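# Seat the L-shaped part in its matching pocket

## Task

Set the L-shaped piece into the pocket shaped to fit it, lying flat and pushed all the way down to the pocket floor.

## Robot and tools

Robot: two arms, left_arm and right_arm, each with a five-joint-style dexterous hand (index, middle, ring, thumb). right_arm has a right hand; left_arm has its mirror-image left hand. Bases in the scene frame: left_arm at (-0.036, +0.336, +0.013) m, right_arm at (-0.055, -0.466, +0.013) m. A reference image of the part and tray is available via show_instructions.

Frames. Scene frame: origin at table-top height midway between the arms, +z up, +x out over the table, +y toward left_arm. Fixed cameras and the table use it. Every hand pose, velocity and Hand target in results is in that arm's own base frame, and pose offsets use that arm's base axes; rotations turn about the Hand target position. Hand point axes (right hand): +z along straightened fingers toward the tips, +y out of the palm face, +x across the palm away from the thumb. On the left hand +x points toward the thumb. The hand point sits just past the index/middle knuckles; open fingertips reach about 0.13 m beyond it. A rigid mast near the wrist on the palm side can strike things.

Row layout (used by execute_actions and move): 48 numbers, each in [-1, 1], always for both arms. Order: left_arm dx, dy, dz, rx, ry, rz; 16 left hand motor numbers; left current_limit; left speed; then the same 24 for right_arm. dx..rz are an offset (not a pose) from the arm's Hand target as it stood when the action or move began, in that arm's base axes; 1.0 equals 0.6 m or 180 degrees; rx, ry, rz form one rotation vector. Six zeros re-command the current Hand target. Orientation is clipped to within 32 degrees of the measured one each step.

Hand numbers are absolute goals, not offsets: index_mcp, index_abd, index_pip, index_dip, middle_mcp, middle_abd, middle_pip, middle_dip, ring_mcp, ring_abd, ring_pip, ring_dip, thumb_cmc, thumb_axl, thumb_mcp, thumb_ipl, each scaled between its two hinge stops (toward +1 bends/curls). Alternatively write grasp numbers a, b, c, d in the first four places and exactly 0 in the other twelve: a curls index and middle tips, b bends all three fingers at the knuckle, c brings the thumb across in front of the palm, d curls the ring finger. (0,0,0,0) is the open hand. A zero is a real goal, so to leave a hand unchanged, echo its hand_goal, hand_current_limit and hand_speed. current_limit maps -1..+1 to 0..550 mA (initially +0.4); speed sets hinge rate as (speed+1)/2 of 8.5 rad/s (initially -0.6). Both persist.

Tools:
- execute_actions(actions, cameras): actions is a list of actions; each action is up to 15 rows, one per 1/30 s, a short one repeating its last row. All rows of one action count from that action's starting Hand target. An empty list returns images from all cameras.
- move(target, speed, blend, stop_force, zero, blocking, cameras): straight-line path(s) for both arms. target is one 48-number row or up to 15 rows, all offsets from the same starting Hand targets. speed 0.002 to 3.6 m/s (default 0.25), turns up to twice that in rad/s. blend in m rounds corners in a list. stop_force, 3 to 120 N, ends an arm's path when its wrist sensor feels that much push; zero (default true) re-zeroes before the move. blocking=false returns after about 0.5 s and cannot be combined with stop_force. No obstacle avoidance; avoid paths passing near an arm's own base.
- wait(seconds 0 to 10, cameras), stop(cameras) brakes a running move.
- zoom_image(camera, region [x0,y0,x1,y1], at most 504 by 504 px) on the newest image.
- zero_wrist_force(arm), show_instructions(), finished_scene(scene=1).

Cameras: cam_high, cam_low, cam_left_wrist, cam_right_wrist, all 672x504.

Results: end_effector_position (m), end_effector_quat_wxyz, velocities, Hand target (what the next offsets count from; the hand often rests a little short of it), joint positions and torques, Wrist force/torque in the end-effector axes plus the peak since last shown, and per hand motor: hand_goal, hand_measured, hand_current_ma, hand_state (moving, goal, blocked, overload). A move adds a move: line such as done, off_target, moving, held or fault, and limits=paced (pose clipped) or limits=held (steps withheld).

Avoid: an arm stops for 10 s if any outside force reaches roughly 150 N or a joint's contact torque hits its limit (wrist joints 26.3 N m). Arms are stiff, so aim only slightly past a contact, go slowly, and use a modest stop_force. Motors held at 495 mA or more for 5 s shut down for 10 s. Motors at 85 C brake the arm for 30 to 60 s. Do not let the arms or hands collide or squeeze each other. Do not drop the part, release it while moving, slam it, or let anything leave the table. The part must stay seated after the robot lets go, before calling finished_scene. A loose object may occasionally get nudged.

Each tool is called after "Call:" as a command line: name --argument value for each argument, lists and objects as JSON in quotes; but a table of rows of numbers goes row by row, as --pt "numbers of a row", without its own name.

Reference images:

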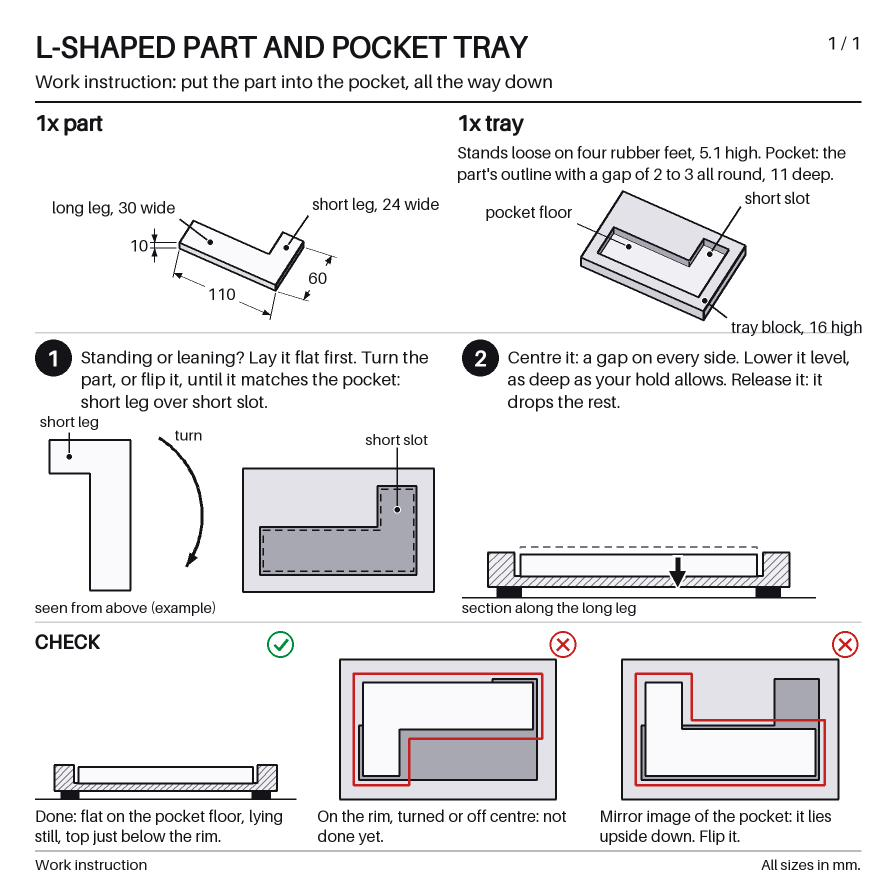

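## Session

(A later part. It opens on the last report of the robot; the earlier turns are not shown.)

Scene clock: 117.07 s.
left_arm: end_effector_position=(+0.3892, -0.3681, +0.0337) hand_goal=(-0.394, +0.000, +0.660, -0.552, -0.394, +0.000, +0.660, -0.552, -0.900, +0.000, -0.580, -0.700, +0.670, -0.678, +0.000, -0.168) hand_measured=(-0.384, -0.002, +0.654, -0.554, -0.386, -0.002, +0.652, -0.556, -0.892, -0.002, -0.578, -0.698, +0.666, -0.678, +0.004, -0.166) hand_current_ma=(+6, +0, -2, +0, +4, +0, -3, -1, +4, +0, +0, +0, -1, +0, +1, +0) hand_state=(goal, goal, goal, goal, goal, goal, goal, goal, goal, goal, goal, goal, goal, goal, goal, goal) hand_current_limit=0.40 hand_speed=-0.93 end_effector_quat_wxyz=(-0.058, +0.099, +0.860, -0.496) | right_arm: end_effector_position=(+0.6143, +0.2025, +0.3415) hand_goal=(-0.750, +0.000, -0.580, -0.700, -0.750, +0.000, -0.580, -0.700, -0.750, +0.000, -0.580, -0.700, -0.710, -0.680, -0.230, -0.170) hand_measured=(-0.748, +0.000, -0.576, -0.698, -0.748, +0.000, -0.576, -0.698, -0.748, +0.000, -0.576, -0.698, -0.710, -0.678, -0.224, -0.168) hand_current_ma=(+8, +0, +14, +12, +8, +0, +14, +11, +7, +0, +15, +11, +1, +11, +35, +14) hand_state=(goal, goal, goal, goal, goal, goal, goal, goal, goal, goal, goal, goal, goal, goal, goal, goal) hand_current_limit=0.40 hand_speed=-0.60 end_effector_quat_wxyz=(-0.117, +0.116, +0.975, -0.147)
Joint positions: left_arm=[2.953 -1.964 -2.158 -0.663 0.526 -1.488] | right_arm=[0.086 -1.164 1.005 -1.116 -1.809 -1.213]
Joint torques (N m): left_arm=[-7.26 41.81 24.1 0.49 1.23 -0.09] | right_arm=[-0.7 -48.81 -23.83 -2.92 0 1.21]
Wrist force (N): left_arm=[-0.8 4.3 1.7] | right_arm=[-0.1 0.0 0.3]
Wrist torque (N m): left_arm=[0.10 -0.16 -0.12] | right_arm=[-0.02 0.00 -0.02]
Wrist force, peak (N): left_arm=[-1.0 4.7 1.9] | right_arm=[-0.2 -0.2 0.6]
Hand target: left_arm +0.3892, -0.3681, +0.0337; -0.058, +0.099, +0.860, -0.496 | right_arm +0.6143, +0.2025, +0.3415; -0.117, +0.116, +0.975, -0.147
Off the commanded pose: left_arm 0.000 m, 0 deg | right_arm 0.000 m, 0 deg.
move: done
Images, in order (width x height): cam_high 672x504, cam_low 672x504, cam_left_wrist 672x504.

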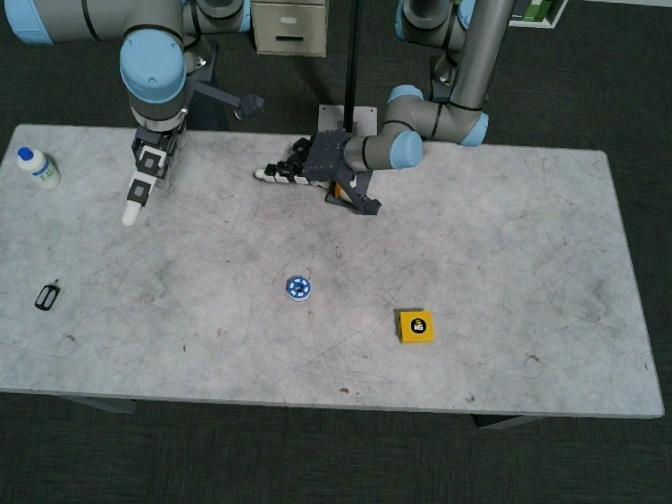

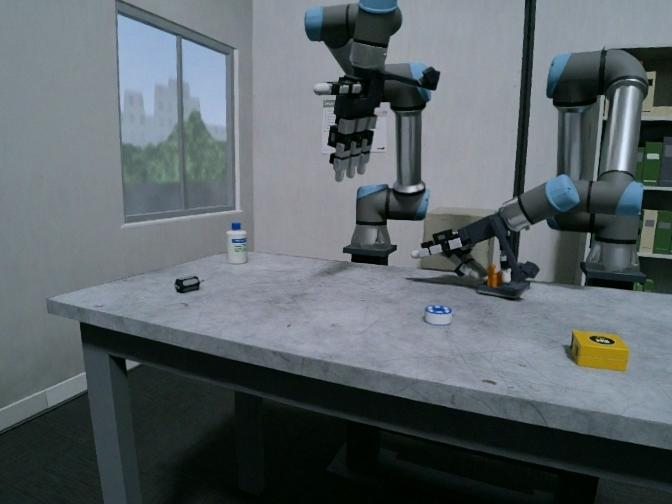

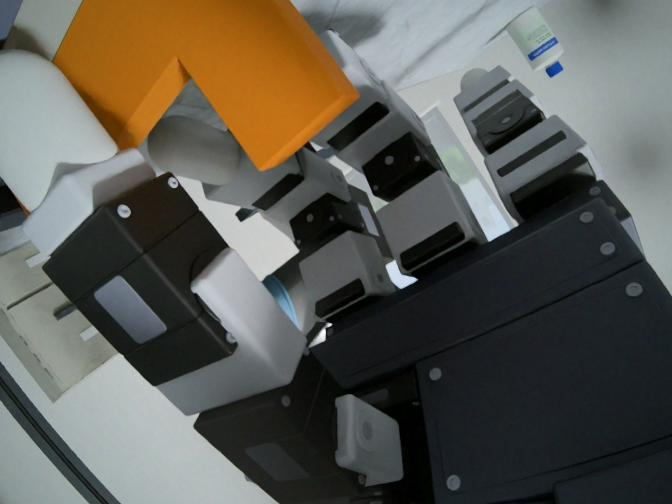

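Call:
move --pt "0 0 0.004 0 0 0 -0.393 0 0.661 -0.551 -0.393 0 0.661 -0.551 -0.9 0 -0.58 -0.70 0.671 -0.677 0.0 -0.1676 0.4 -0.95 0 0 0 0 0 0 0 0 0 0 0 0 0 0 0 0 0 0 0 0 0 0 0.4 -0.6" --pt "0 0 0.004 0 0 0 -0.041 0 0.369 -0.551 -0.041 0 0.369 -0.551 -0.9 0 -0.58 -0.70 0.671 -0.677 0.0 -0.1676 0.4 -0.95 0 0 0 0 0 0 0 0 0 0 0 0 0 0 0 0 0 0 0 0 0 0 0.4 -0.6" --speed 0.02 --cameras '["cam_high","cam_low","cam_left_wrist"]'

Call:
zoom_image --camera "cam_high" --region '[315, 160, 375, 220]'

Call:
zoom_image --camera "cam_low" --region '[465, 255, 535, 305]'

Call:
zoom_image --camera "cam_left_wrist" --region '[0, 0, 360, 270]'

Scene clock: 121.67 s.
left_arm: end_effector_position=(+0.3892, -0.3681, +0.0361) hand_goal=(-0.042, +0.000, +0.368, -0.552, -0.042, +0.000, +0.368, -0.552, -0.900, +0.000, -0.580, -0.700, +0.670, -0.678, +0.000, -0.168) hand_measured=(-0.046, -0.002, +0.368, -0.552, -0.044, -0.002, +0.368, -0.550, -0.892, -0.002, -0.578, -0.698, +0.666, -0.678, +0.004, -0.166) hand_current_ma=(-1, +0, +0, +0, +0, +0, +0, +0, +4, +0, +0, +0, -1, +0, +1, +0) hand_state=(goal, goal, goal, goal, goal, goal, goal, goal, goal, goal, goal, goal, goal, goal, goal, goal) hand_current_limit=0.40 hand_speed=-0.95 end_effector_quat_wxyz=(-0.058, +0.099, +0.860, -0.496) | right_arm: end_effector_position=(+0.6143, +0.2025, +0.3415) hand_goal=(-0.750, +0.000, -0.580, -0.700, -0.750, +0.000, -0.580, -0.700, -0.750, +0.000, -0.580, -0.700, -0.710, -0.680, -0.230, -0.170) hand_measured=(-0.748, +0.000, -0.576, -0.698, -0.748, +0.000, -0.576, -0.698, -0.748, +0.000, -0.576, -0.698, -0.710, -0.678, -0.224, -0.168) hand_current_ma=(+8, +0, +14, +12, +8, +0, +14, +11, +7, +0, +15, +11, +1, +11, +35, +14) hand_state=(goal, goal, goal, goal, goal, goal, goal, goal, goal, goal, goal, goal, goal, goal, goal, goal) hand_current_limit=0.40 hand_speed=-0.60 end_effector_quat_wxyz=(-0.117, +0.116, +0.975, -0.147)
Joint positions: left_arm=[2.953 -1.958 -2.157 -0.669 0.526 -1.488] | right_arm=[0.086 -1.164 1.005 -1.116 -1.809 -1.213]
Joint torques (N m): left_arm=[-4.22 33.07 18.35 0.34 1.27 -1.17] | right_arm=[0.53 -48.22 -24.33 -2.99 -0.07 1.23]
Wrist force (N): left_arm=[-0.8 4.4 1.8] | right_arm=[0.0 -0.4 0.1]
Wrist torque (N m): left_arm=[0.14 -0.15 -0.13] | right_arm=[-0.05 -0.01 -0.01]
Wrist force, peak (N): left_arm=[-1.0 4.4 1.9] | right_arm=[-0.5 0.0 0.5]
Hand target: left_arm +0.3892, -0.3681, +0.0361; -0.058, +0.099, +0.860, -0.496 | right_arm +0.6143, +0.2025, +0.3415; -0.117, +0.116, +0.975, -0.147
Off the commanded pose: left_arm 0.000 m, 0 deg | right_arm 0.000 m, 0 deg.
move: done
Images, in order (width x height): cam_high 672x504, cam_low 672x504, cam_left_wrist 672x504.

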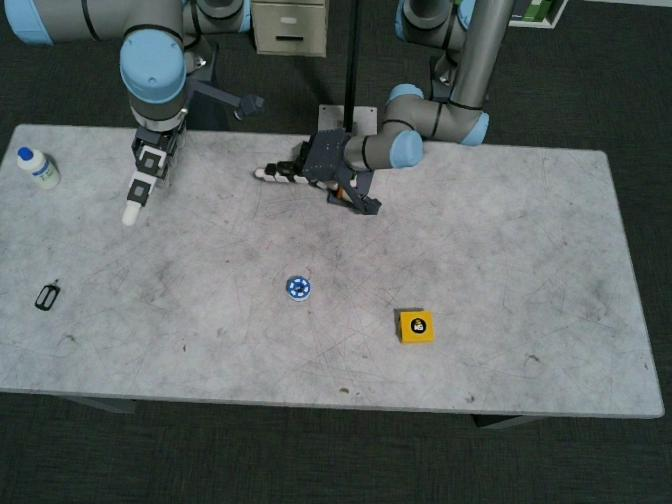

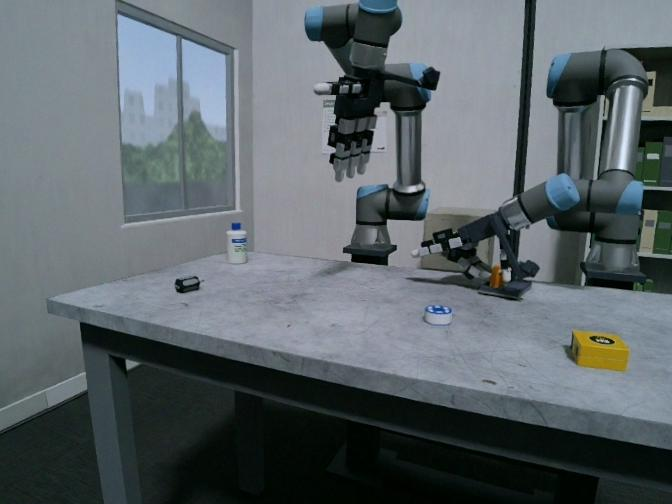

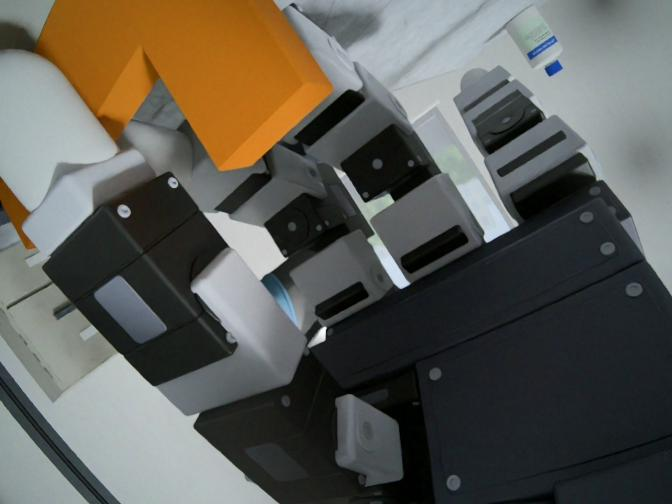

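Scaled by 8.400 from the camera's 672x504 image, which has a finer 960x720 frame.

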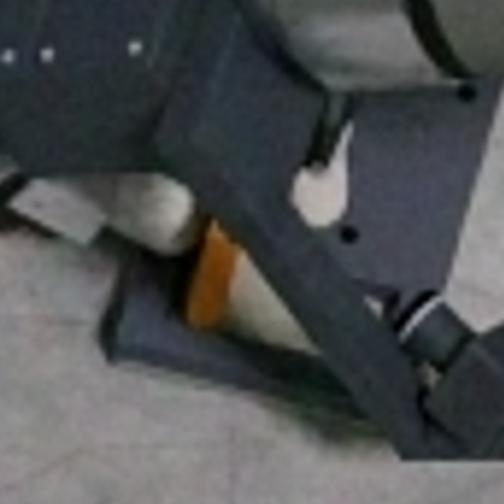

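Scaled by 7.200 from the camera's 672x504 image, which has a finer 960x720 frame.

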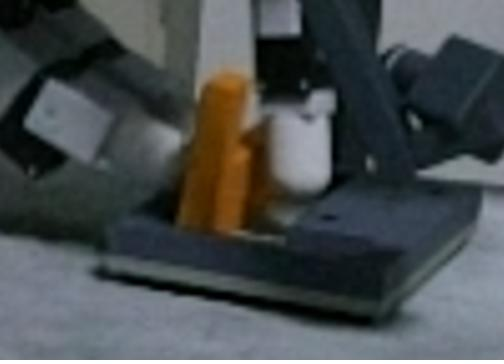

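Scaled by 1.400 from the camera's 672x504 image, which has a finer 960x720 frame.

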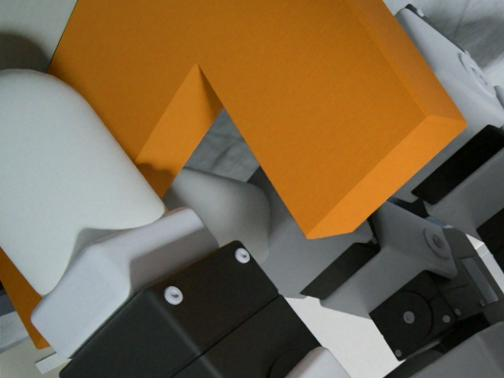

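Call:
move --target '[0,0,0, 0,0,0, 0.063,0,0.283,-0.551, 0.063,0,0.283,-0.551, -0.9,0,-0.58,-0.70, 0.671,-0.677,0.0,-0.1676, 0.4, -0.95, 0,0,0,0,0,0, 0,0,0,0,0,0,0,0,0,0,0,0,0,0,0,0, 0.4, -0.6]' --speed 0.02 --cameras '["cam_high","cam_low","cam_left_wrist"]'

Call:
zoom_image --camera "cam_high" --region '[315, 160, 375, 220]'

Call:
zoom_image --camera "cam_low" --region '[465, 255, 535, 305]'

Call:
zoom_image --camera "cam_left_wrist" --region '[0, 0, 360, 270]'

Scene clock: 123.30 s.
left_arm: end_effector_position=(+0.3892, -0.3681, +0.0361) hand_goal=(+0.062, +0.000, +0.282, -0.552, +0.062, +0.000, +0.282, -0.552, -0.900, +0.000, -0.580, -0.700, +0.670, -0.678, +0.000, -0.168) hand_measured=(+0.044, -0.002, +0.280, -0.552, +0.048, -0.002, +0.280, -0.552, -0.892, -0.002, -0.578, -0.698, +0.668, -0.678, -0.004, -0.168) hand_current_ma=(-13, +0, -1, +0, -10, +0, -1, +0, +4, +0, +0, +0, +0, +0, -1, +0) hand_state=(goal, goal, goal, goal, goal, goal, goal, goal, goal, goal, goal, goal, goal, goal, goal, goal) hand_current_limit=0.40 hand_speed=-0.95 end_effector_quat_wxyz=(-0.058, +0.099, +0.860, -0.496) | right_arm: end_effector_position=(+0.6143, +0.2025, +0.3415) hand_goal=(-0.750, +0.000, -0.580, -0.700, -0.750, +0.000, -0.580, -0.700, -0.750, +0.000, -0.580, -0.700, -0.710, -0.680, -0.230, -0.170) hand_measured=(-0.748, +0.000, -0.576, -0.698, -0.748, +0.000, -0.576, -0.698, -0.748, +0.000, -0.576, -0.698, -0.710, -0.678, -0.224, -0.168) hand_current_ma=(+8, +0, +14, +12, +8, +0, +14, +11, +7, +0, +15, +11, +1, +11, +35, +14) hand_state=(goal, goal, goal, goal, goal, goal, goal, goal, goal, goal, goal, goal, goal, goal, goal, goal) hand_current_limit=0.40 hand_speed=-0.60 end_effector_quat_wxyz=(-0.117, +0.116, +0.975, -0.147)
Joint positions: left_arm=[2.953 -1.958 -2.157 -0.669 0.526 -1.488] | right_arm=[0.086 -1.164 1.005 -1.116 -1.809 -1.213]
Joint torques (N m): left_arm=[-2.83 26.34 11.37 0.47 1.49 -0.93] | right_arm=[0.13 -49.89 -23.25 -3.01 -0.09 1.06]
Wrist force (N): left_arm=[-0.8 4.2 1.7] | right_arm=[-0.1 -0.2 0.2]
Wrist torque (N m): left_arm=[0.14 -0.16 -0.12] | right_arm=[-0.04 -0.01 -0.01]
Wrist force, peak (N): left_arm=[-1.1 4.4 1.7] | right_arm=[-0.1 -0.2 0.7]
Hand target: left_arm +0.3892, -0.3681, +0.0361; -0.058, +0.099, +0.860, -0.496 | right_arm +0.6143, +0.2025, +0.3415; -0.117, +0.116, +0.975, -0.147
Off the commanded pose: left_arm 0.000 m, 0 deg | right_arm 0.000 m, 0 deg.
move: done
Images, in order (width x height): cam_high 672x504, cam_low 672x504, cam_left_wrist 672x504.

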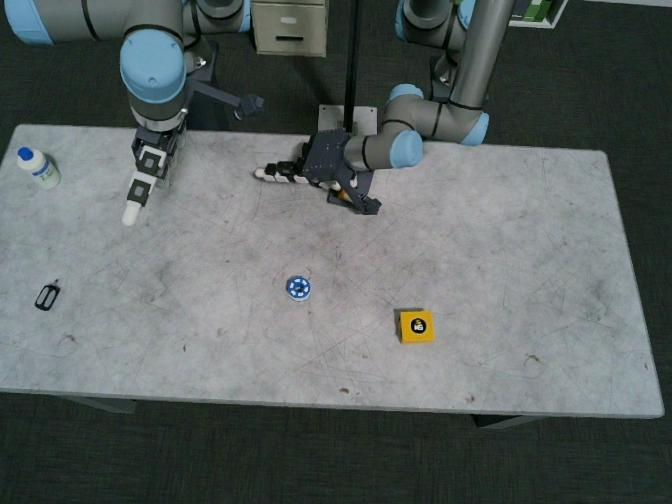

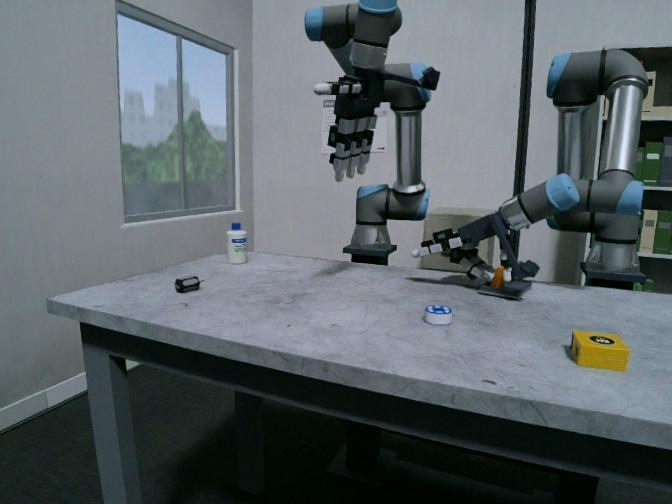

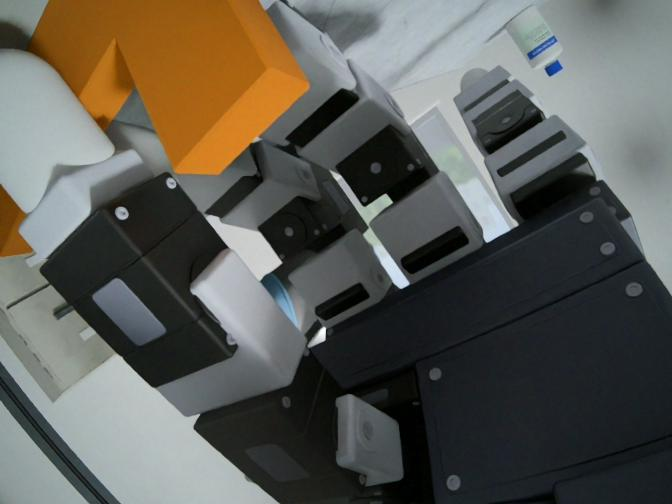

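Scaled by 8.400 from the camera's 672x504 image, which has a finer 960x720 frame.

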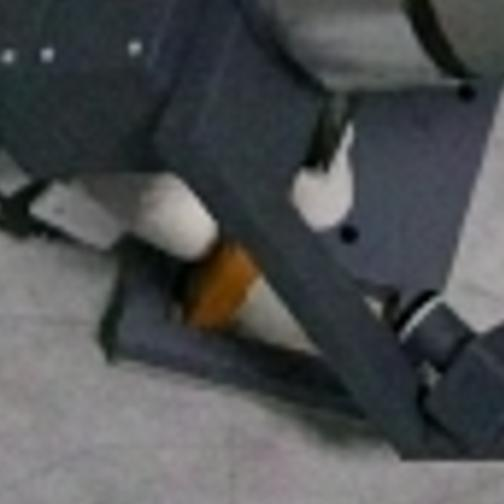

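Scaled by 7.200 from the camera's 672x504 image, which has a finer 960x720 frame.

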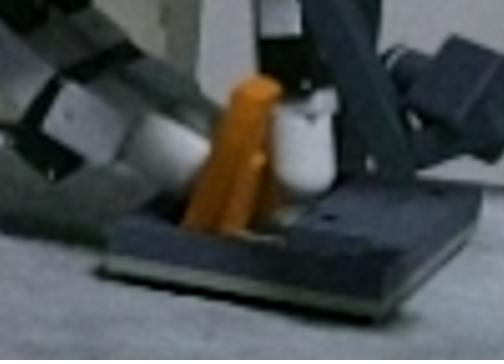

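Scaled by 1.400 from the camera's 672x504 image, which has a finer 960x720 frame.

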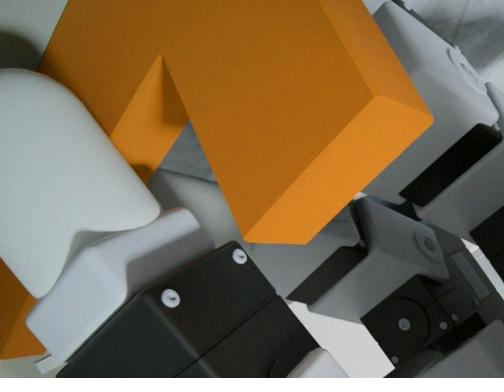

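Call:
move --pt "0 0 0 0 0 0 -0.041 0 0.369 -0.551 -0.041 0 0.369 -0.551 -0.9 0 -0.58 -0.70 0.671 -0.677 0.0 -0.1676 0.4 -0.9 0 0 0 0 0 0 0 0 0 0 0 0 0 0 0 0 0 0 0 0 0 0 0.4 -0.6" --pt "0.0042 0.0196 0 0 0 0 -0.041 0 0.369 -0.551 -0.041 0 0.369 -0.551 -0.9 0 -0.58 -0.70 0.671 -0.677 0.0 -0.1676 0.4 -0.9 0 0 0 0 0 0 0 0 0 0 0 0 0 0 0 0 0 0 0 0 0 0 0.4 -0.6" --speed 0.015 --cameras '["cam_high","cam_low","cam_left_wrist"]'

Call:
zoom_image --camera "cam_high" --region '[315, 160, 375, 220]'

Call:
zoom_image --camera "cam_low" --region '[465, 255, 535, 305]'

Call:
zoom_image --camera "cam_left_wrist" --region '[0, 0, 360, 270]'

Scene clock: 126.20 s.
left_arm: end_effector_position=(+0.3917, -0.3564, +0.0361) hand_goal=(-0.042, +0.000, +0.368, -0.552, -0.042, +0.000, +0.368, -0.552, -0.900, +0.000, -0.580, -0.700, +0.670, -0.678, +0.000, -0.168) hand_measured=(-0.040, -0.002, +0.360, -0.552, -0.040, -0.002, +0.362, -0.552, -0.892, -0.002, -0.578, -0.698, +0.668, -0.678, -0.002, -0.168) hand_current_ma=(+1, +0, -3, +0, +0, +0, -2, +0, +4, +0, +0, +0, +0, +0, +0, +0) hand_state=(goal, goal, goal, goal, goal, goal, goal, goal, goal, goal, goal, goal, goal, goal, goal, goal) hand_current_limit=0.40 hand_speed=-0.90 end_effector_quat_wxyz=(-0.058, +0.099, +0.860, -0.496) | right_arm: end_effector_position=(+0.6143, +0.2025, +0.3415) hand_goal=(-0.750, +0.000, -0.580, -0.700, -0.750, +0.000, -0.580, -0.700, -0.750, +0.000, -0.580, -0.700, -0.710, -0.680, -0.230, -0.170) hand_measured=(-0.748, +0.000, -0.576, -0.698, -0.748, +0.000, -0.576, -0.698, -0.748, +0.000, -0.576, -0.698, -0.710, -0.678, -0.224, -0.168) hand_current_ma=(+8, +0, +14, +12, +8, +0, +14, +11, +7, +0, +15, +11, +1, +11, +35, +14) hand_state=(goal, goal, goal, goal, goal, goal, goal, goal, goal, goal, goal, goal, goal, goal, goal, goal) hand_current_limit=0.40 hand_speed=-0.60 end_effector_quat_wxyz=(-0.117, +0.116, +0.975, -0.147)
Joint positions: left_arm=[2.978 -1.944 -2.161 -0.721 0.528 -1.439] | right_arm=[0.086 -1.164 1.005 -1.116 -1.809 -1.213]
Joint torques (N m): left_arm=[8.73 41 6.39 0.4 1.42 1.53] | right_arm=[-0.02 -49.67 -24.02 -3.03 0.06 1.19]
Wrist force (N): left_arm=[-0.9 4.0 1.5] | right_arm=[-0.1 0.0 0.2]
Wrist torque (N m): left_arm=[0.12 -0.14 -0.14] | right_arm=[-0.01 -0.01 0.00]
Wrist force, peak (N): left_arm=[-1.1 4.6 1.8] | right_arm=[-0.4 0.3 0.4]
Hand target: left_arm +0.3917, -0.3563, +0.0361; -0.058, +0.099, +0.860, -0.496 | right_arm +0.6143, +0.2025, +0.3415; -0.117, +0.116, +0.975, -0.147
Off the commanded pose: left_arm 0.000 m, 0 deg | right_arm 0.000 m, 0 deg.
move: done
Images, in order (width x height): cam_high 672x504, cam_low 672x504, cam_left_wrist 672x504.

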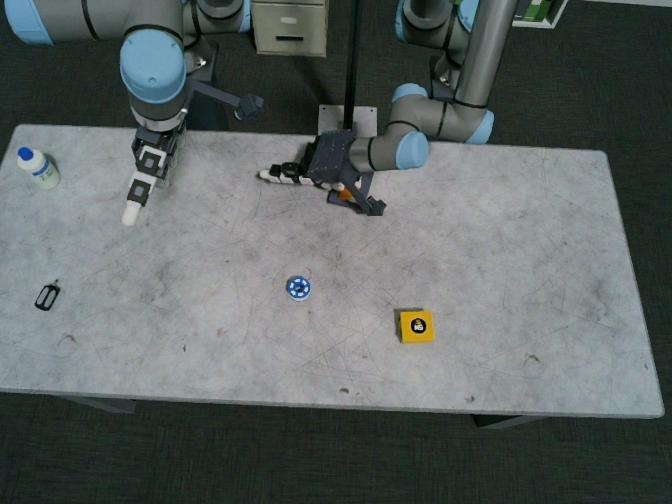

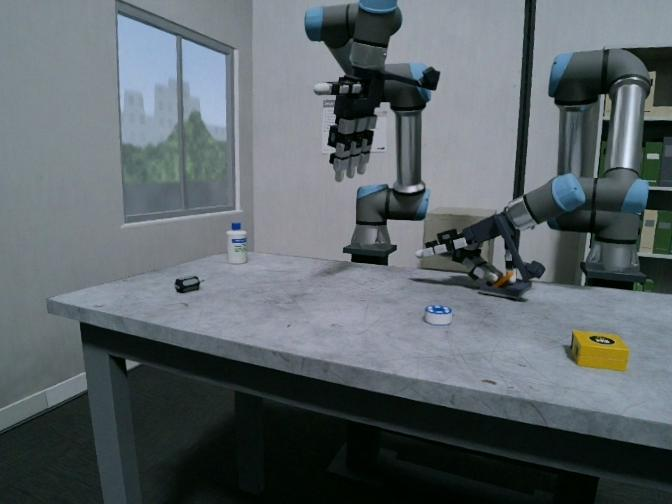

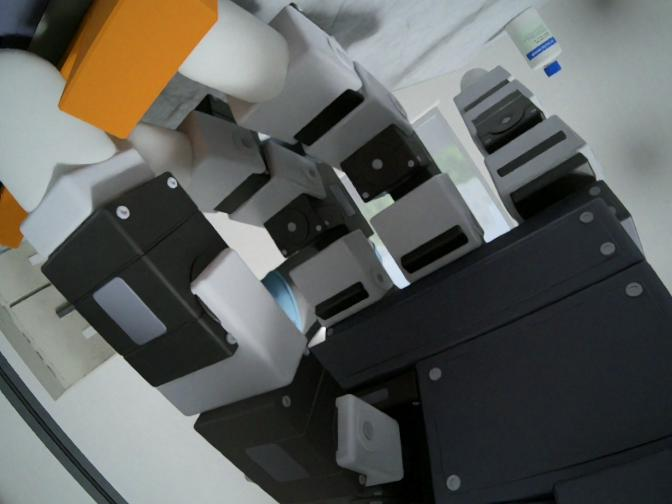

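Scaled by 8.400 from the camera's 672x504 image, which has a finer 960x720 frame.

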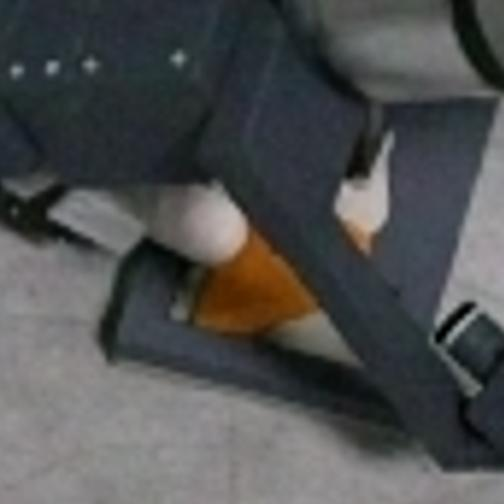

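Scaled by 7.200 from the camera's 672x504 image, which has a finer 960x720 frame.

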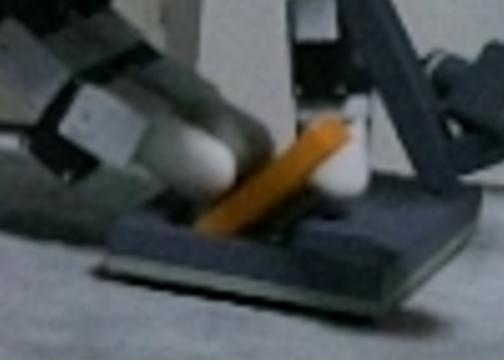

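Scaled by 1.400 from the camera's 672x504 image, which has a finer 960x720 frame.

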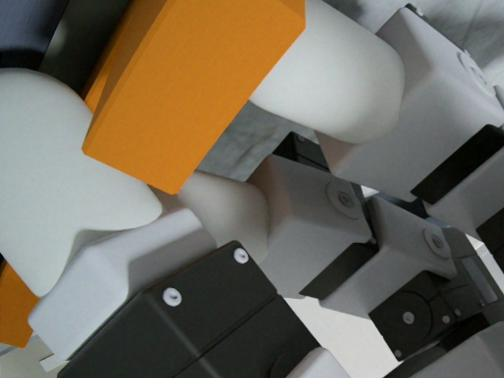

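Call:
move --pt "0 0 0 0 0 0 -0.393 0 0.661 -0.551 -0.393 0 0.661 -0.551 -0.9 0 -0.58 -0.70 0.671 -0.677 0.0 -0.1676 0.4 -0.85 0 0 0 0 0 0 0 0 0 0 0 0 0 0 0 0 0 0 0 0 0 0 0.4 -0.6" --pt "0.0053 0.0244 0 0 0 0 -0.393 0 0.661 -0.551 -0.393 0 0.661 -0.551 -0.9 0 -0.58 -0.70 0.671 -0.677 0.0 -0.1676 0.4 -0.85 0 0 0 0 0 0 0 0 0 0 0 0 0 0 0 0 0 0 0 0 0 0 0.4 -0.6" --speed 0.015 --cameras '["cam_high","cam_low","cam_left_wrist"]'

Call:
zoom_image --camera "cam_high" --region '[315, 160, 375, 220]'

Call:
zoom_image --camera "cam_low" --region '[465, 255, 535, 305]'

Call:
zoom_image --camera "cam_left_wrist" --region '[0, 0, 360, 270]'

Scene clock: 138.83 s.
left_arm: end_effector_position=(+0.3949, -0.3418, +0.0361) hand_goal=(-0.394, +0.000, +0.660, -0.552, -0.394, +0.000, +0.660, -0.552, -0.900, +0.000, -0.580, -0.700, +0.670, -0.678, +0.000, -0.168) hand_measured=(-0.384, -0.002, +0.654, -0.552, -0.386, -0.002, +0.652, -0.552, -0.892, -0.002, -0.578, -0.698, +0.668, -0.678, -0.002, -0.168) hand_current_ma=(+5, +0, -2, +0, +4, +0, -3, +0, +4, +0, +0, +0, +0, +0, +0, +0) hand_state=(goal, goal, goal, goal, goal, goal, goal, goal, goal, goal, goal, goal, goal, goal, goal, goal) hand_current_limit=0.40 hand_speed=-0.85 end_effector_quat_wxyz=(-0.058, +0.099, +0.860, -0.496) | right_arm: end_effector_position=(+0.6143, +0.2025, +0.3415) hand_goal=(-0.750, +0.000, -0.580, -0.700, -0.750, +0.000, -0.580, -0.700, -0.750, +0.000, -0.580, -0.700, -0.710, -0.680, -0.230, -0.170) hand_measured=(-0.748, +0.000, -0.576, -0.698, -0.748, +0.000, -0.576, -0.698, -0.748, +0.000, -0.576, -0.698, -0.710, -0.678, -0.224, -0.168) hand_current_ma=(+8, +0, +14, +12, +8, +0, +14, +11, +7, +0, +15, +11, +1, +11, +35, +14) hand_state=(goal, goal, goal, goal, goal, goal, goal, goal, goal, goal, goal, goal, goal, goal, goal, goal) hand_current_limit=0.40 hand_speed=-0.60 end_effector_quat_wxyz=(-0.117, +0.116, +0.975, -0.147)
Joint positions: left_arm=[3.009 -1.928 -2.165 -0.787 0.532 -1.377] | right_arm=[0.086 -1.164 1.005 -1.116 -1.809 -1.213]
Joint torques (N m): left_arm=[8.23 40.41 6.01 0.45 1.42 1.59] | right_arm=[0.32 -50.06 -23.76 -2.93 0.01 1.23]
Wrist force (N): left_arm=[-0.8 4.0 1.8] | right_arm=[-0.3 -0.1 0.3]
Wrist torque (N m): left_arm=[0.06 -0.14 -0.15] | right_arm=[-0.04 0.02 -0.03]
Wrist force, peak (N): left_arm=[-1.0 4.5 1.7] | right_arm=[-0.3 -0.4 0.4]
Hand target: left_arm +0.3949, -0.3417, +0.0361; -0.058, +0.099, +0.860, -0.496 | right_arm +0.6143, +0.2025, +0.3415; -0.117, +0.116, +0.975, -0.147
Off the commanded pose: left_arm 0.000 m, 0 deg | right_arm 0.000 m, 0 deg.
move: done
Images, in order (width x height): cam_high 672x504, cam_low 672x504, cam_left_wrist 672x504.

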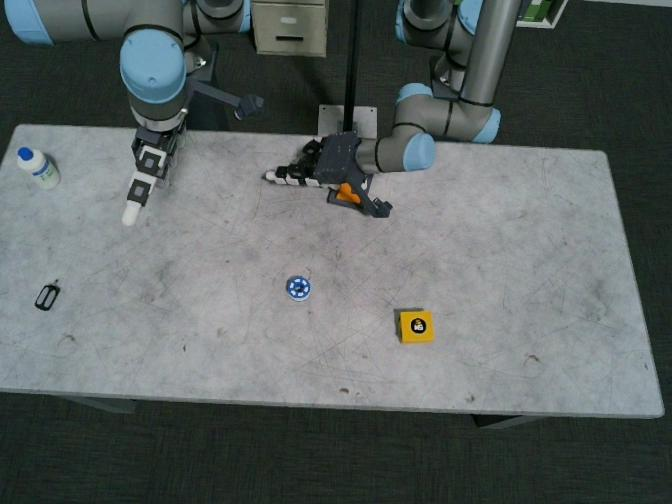

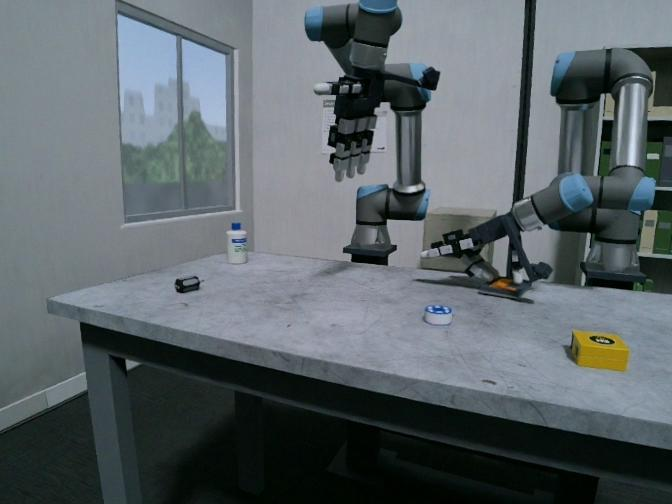

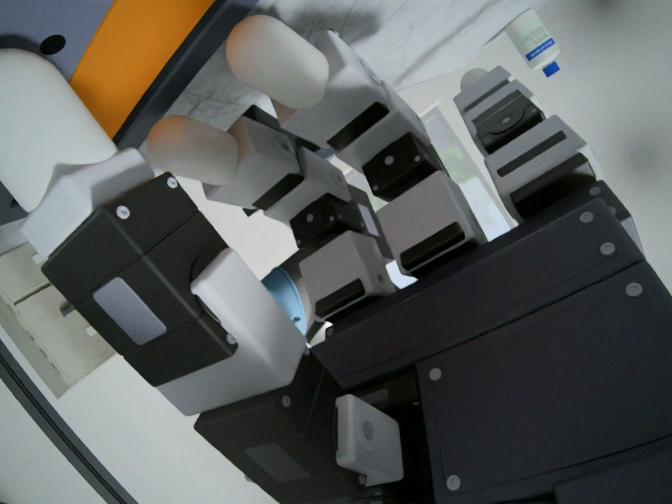

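Scaled by 8.400 from the camera's 672x504 image, which has a finer 960x720 frame.

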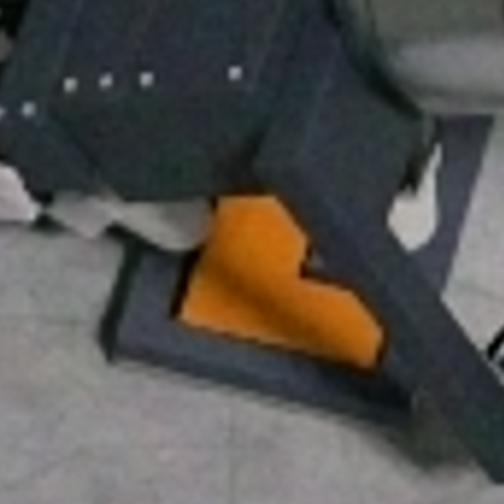

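Scaled by 7.200 from the camera's 672x504 image, which has a finer 960x720 frame.

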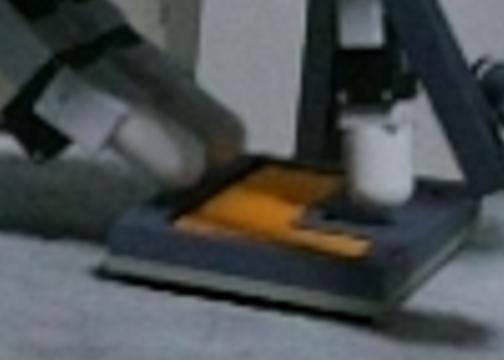

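Scaled by 1.400 from the camera's 672x504 image, which has a finer 960x720 frame.

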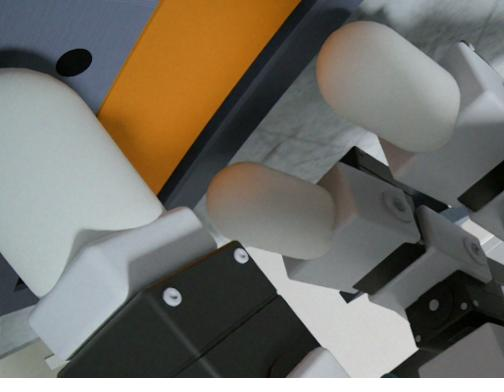

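Call:
move --pt "0 0 0.13 0 0 0 -0.393 0 0.661 -0.551 -0.393 0 0.661 -0.551 -0.9 0 -0.58 -0.70 0.671 -0.677 0.0 -0.1676 0.4 -0.5 0 0 0 0 0 0 0 0 0 0 0 0 0 0 0 0 0 0 0 0 0 0 0.4 -0.6" --pt "0.03 0.25 0.17 0 0 0 -0.393 0 0.661 -0.551 -0.393 0 0.661 -0.551 -0.9 0 -0.58 -0.70 0.671 -0.677 0.0 -0.1676 0.4 -0.5 0 0 0 0 0 0 0 0 0 0 0 0 0 0 0 0 0 0 0 0 0 0 0.4 -0.6" --speed '[0.1, 0.25]' --blend '[0.02, 0]' --cameras '["cam_high","cam_low","cam_left_wrist"]'

Call:
zoom_image --camera "cam_high" --region '[315, 150, 385, 220]'

Call:
zoom_image --camera "cam_low" --region '[465, 260, 545, 310]'

Scene clock: 141.50 s.
left_arm: end_effector_position=(+0.4129, -0.1917, +0.1381) hand_goal=(-0.394, +0.000, +0.660, -0.552, -0.394, +0.000, +0.660, -0.552, -0.900, +0.000, -0.580, -0.700, +0.670, -0.678, +0.000, -0.168) hand_measured=(-0.384, -0.002, +0.654, -0.552, -0.386, -0.002, +0.654, -0.552, -0.892, -0.002, -0.578, -0.698, +0.668, -0.678, +0.000, -0.168) hand_current_ma=(+4, +0, -2, +0, +3, +0, -2, +0, +4, +0, +0, +0, +0, +0, +0, +0) hand_state=(goal, goal, goal, goal, goal, goal, goal, goal, goal, goal, goal, goal, goal, goal, goal, goal) hand_current_limit=0.40 hand_speed=-0.50 end_effector_quat_wxyz=(-0.058, +0.099, +0.860, -0.496) | right_arm: end_effector_position=(+0.6143, +0.2025, +0.3415) hand_goal=(-0.750, +0.000, -0.580, -0.700, -0.750, +0.000, -0.580, -0.700, -0.750, +0.000, -0.580, -0.700, -0.710, -0.680, -0.230, -0.170) hand_measured=(-0.748, +0.000, -0.576, -0.698, -0.748, +0.000, -0.576, -0.698, -0.748, +0.000, -0.576, -0.698, -0.710, -0.678, -0.224, -0.168) hand_current_ma=(+8, +0, +14, +12, +8, +0, +14, +11, +7, +0, +15, +11, +1, +11, +35, +14) hand_state=(goal, goal, goal, goal, goal, goal, goal, goal, goal, goal, goal, goal, goal, goal, goal, goal) hand_current_limit=0.40 hand_speed=-0.60 end_effector_quat_wxyz=(-0.117, +0.116, +0.975, -0.147)
Joint positions: left_arm=[3.332 -1.656 -2.027 -1.646 0.66 -0.841] | right_arm=[0.086 -1.164 1.005 -1.116 -1.809 -1.213]
Joint torques (N m): left_arm=[9.23 19.11 30.17 -0.53 1.96 1.39] | right_arm=[0 -49.27 -23.78 -2.9 0.22 1.27]
Wrist force (N): left_arm=[-0.8 4.6 1.6] | right_arm=[0.1 0.1 0.2]
Wrist torque (N m): left_arm=[0.09 -0.12 -0.18] | right_arm=[0.00 -0.02 0.01]
Wrist force, peak (N): left_arm=[-0.8 4.5 2.2] | right_arm=[-0.4 -0.5 0.1]
Hand target: left_arm +0.4129, -0.1917, +0.1381; -0.058, +0.099, +0.860, -0.496 | right_arm +0.6143, +0.2025, +0.3415; -0.117, +0.116, +0.975, -0.147
Off the commanded pose: left_arm 0.000 m, 0 deg | right_arm 0.000 m, 0 deg.
move: done
Images, in order (width x height): cam_high 672x504, cam_low 672x504, cam_left_wrist 672x504.

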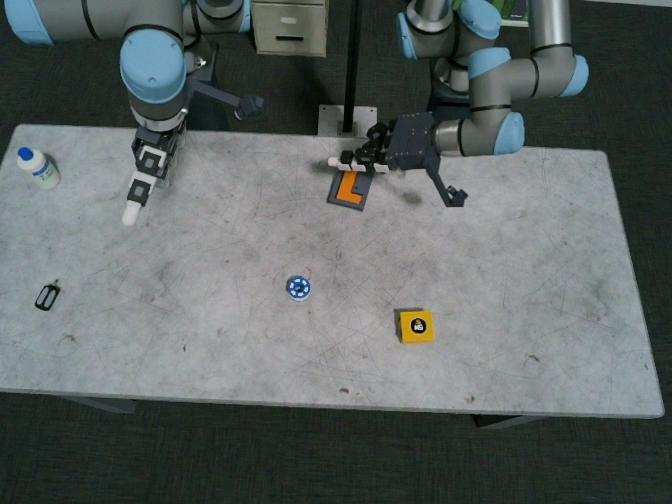

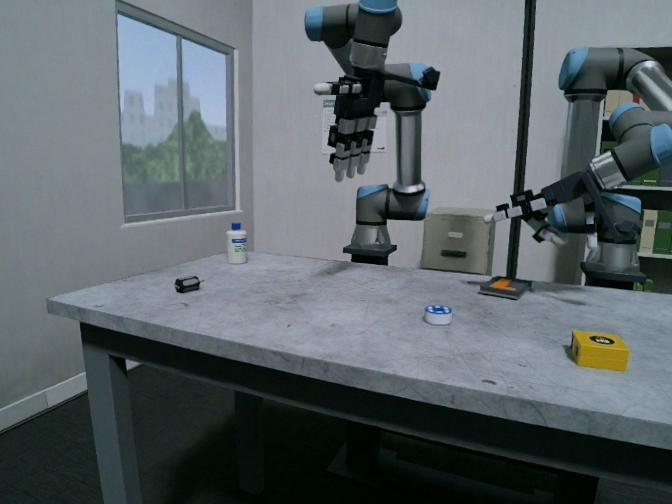

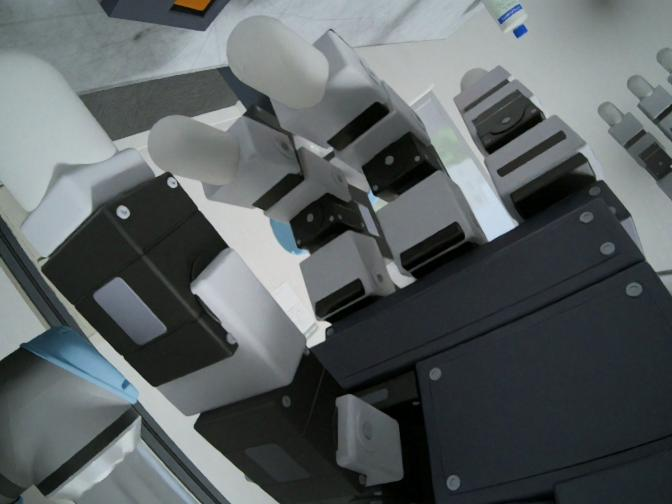

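Scaled by 7.200 from the camera's 672x504 image, which has a finer 960x720 frame.

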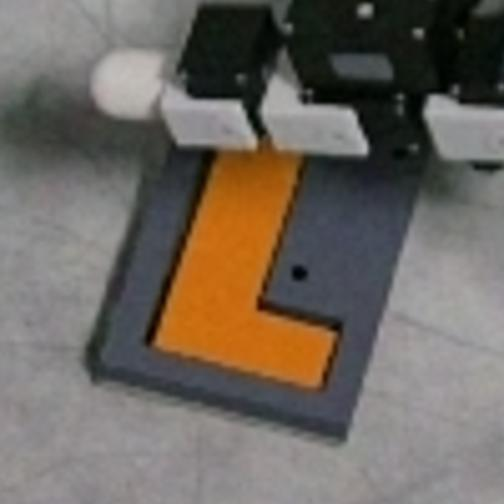

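Scaled by 6.300 from the camera's 672x504 image, which has a finer 960x720 frame.

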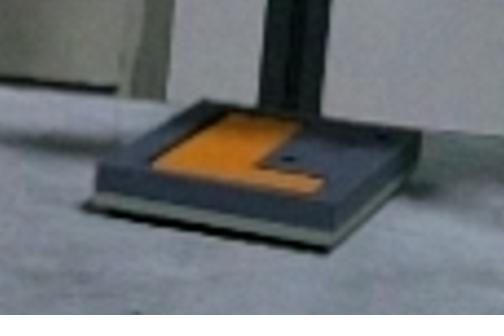

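Call:
move --target '[0.12,0.15,0.08, 0,0,0, -0.393,0,0.661,-0.551, -0.393,0,0.661,-0.551, -0.9,0,-0.58,-0.70, 0.671,-0.677,0.0,-0.1676, 0.4, -0.5, 0,0,0,0,0,0, 0,0,0,0,0,0,0,0,0,0,0,0,0,0,0,0, 0.4, -0.6]' --speed 0.25 --cameras '["cam_high","cam_low"]'

Call:
zoom_image --camera "cam_high" --region '[320, 155, 375, 215]'

Call:
zoom_image --camera "cam_low" --region '[475, 270, 535, 305]'

Scene clock: 143.10 s.
left_arm: end_effector_position=(+0.4848, -0.1018, +0.1860) hand_goal=(-0.394, +0.000, +0.660, -0.552, -0.394, +0.000, +0.660, -0.552, -0.900, +0.000, -0.580, -0.700, +0.670, -0.678, +0.000, -0.168) hand_measured=(-0.384, -0.002, +0.654, -0.552, -0.386, -0.002, +0.654, -0.552, -0.892, -0.002, -0.578, -0.698, +0.668, -0.678, +0.000, -0.168) hand_current_ma=(+4, +0, -2, +0, +3, +0, -2, +0, +4, +0, +0, +0, +0, +0, +0, +0) hand_state=(goal, goal, goal, goal, goal, goal, goal, goal, goal, goal, goal, goal, goal, goal, goal, goal) hand_current_limit=0.40 hand_speed=-0.50 end_effector_quat_wxyz=(-0.058, +0.099, +0.860, -0.496) | right_arm: end_effector_position=(+0.6143, +0.2025, +0.3415) hand_goal=(-0.750, +0.000, -0.580, -0.700, -0.750, +0.000, -0.580, -0.700, -0.750, +0.000, -0.580, -0.700, -0.710, -0.680, -0.230, -0.170) hand_measured=(-0.748, +0.000, -0.576, -0.698, -0.748, +0.000, -0.576, -0.698, -0.748, +0.000, -0.576, -0.698, -0.710, -0.678, -0.224, -0.168) hand_current_ma=(+8, +0, +14, +12, +8, +0, +14, +11, +7, +0, +15, +11, +1, +11, +35, +14) hand_state=(goal, goal, goal, goal, goal, goal, goal, goal, goal, goal, goal, goal, goal, goal, goal, goal) hand_current_limit=0.40 hand_speed=-0.60 end_effector_quat_wxyz=(-0.117, +0.116, +0.975, -0.147)
Joint positions: left_arm=[3.472 -1.777 -1.72 -1.959 0.748 -0.673] | right_arm=[0.086 -1.164 1.005 -1.116 -1.809 -1.213]
Joint torques (N m): left_arm=[7.59 24.36 31.81 -0.61 2.29 1.59] | right_arm=[0.44 -49.98 -24.6 -2.84 -0.04 1.33]
Wrist force (N): left_arm=[-0.6 4.2 1.6] | right_arm=[-0.1 0.0 0.5]
Wrist torque (N m): left_arm=[0.07 -0.13 -0.10] | right_arm=[-0.05 -0.01 0.00]
Wrist force, peak (N): left_arm=[-0.5 4.4 2.6] | right_arm=[-0.2 0.1 0.7]
Hand target: left_arm +0.4849, -0.1017, +0.1861; -0.058, +0.099, +0.860, -0.496 | right_arm +0.6143, +0.2025, +0.3415; -0.117, +0.116, +0.975, -0.147
Off the commanded pose: left_arm 0.000 m, 0 deg | right_arm 0.000 m, 0 deg.
move: done
Images, in order (width x height): cam_high 672x504, cam_low 672x504.

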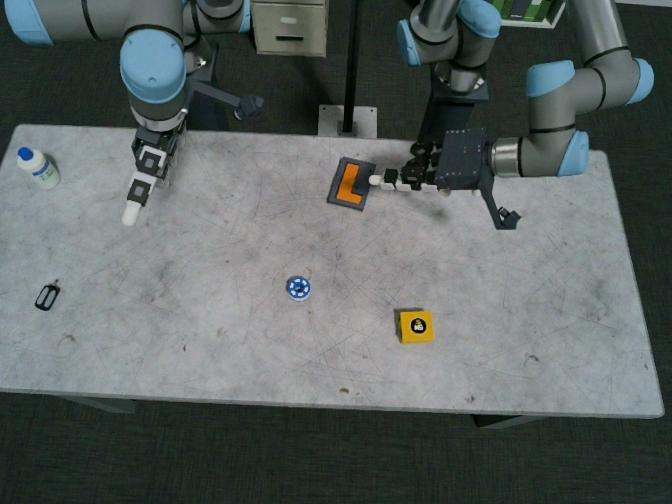

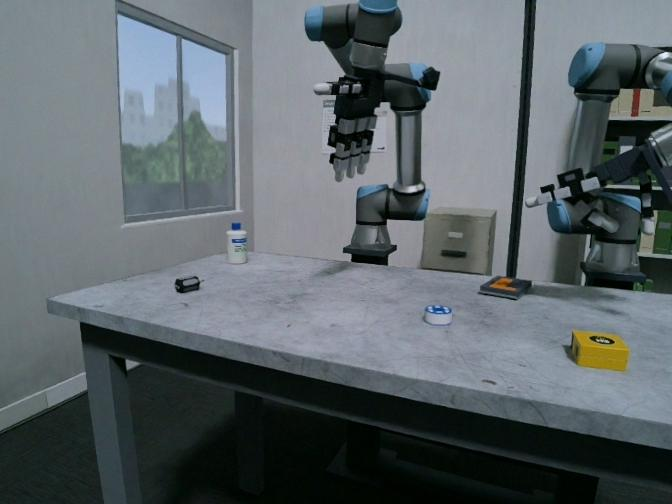

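Scaled by 8.400 from the camera's 672x504 image, which has a finer 960x720 frame.

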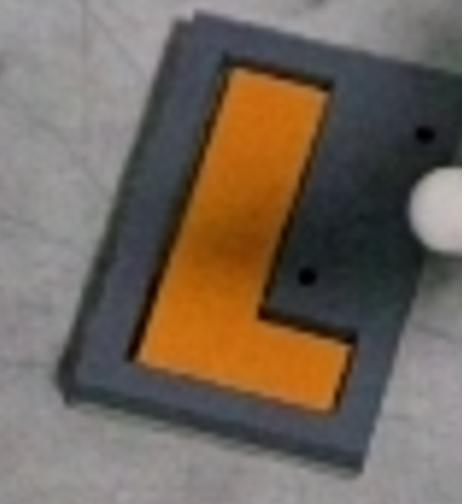

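Scaled by 8.400 from the camera's 672x504 image, which has a finer 960x720 frame.

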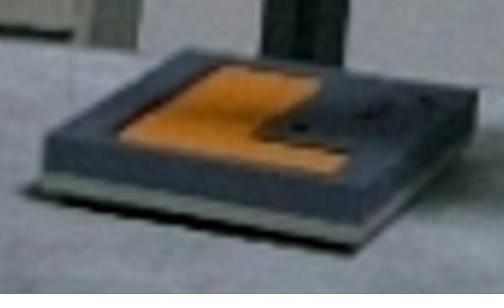

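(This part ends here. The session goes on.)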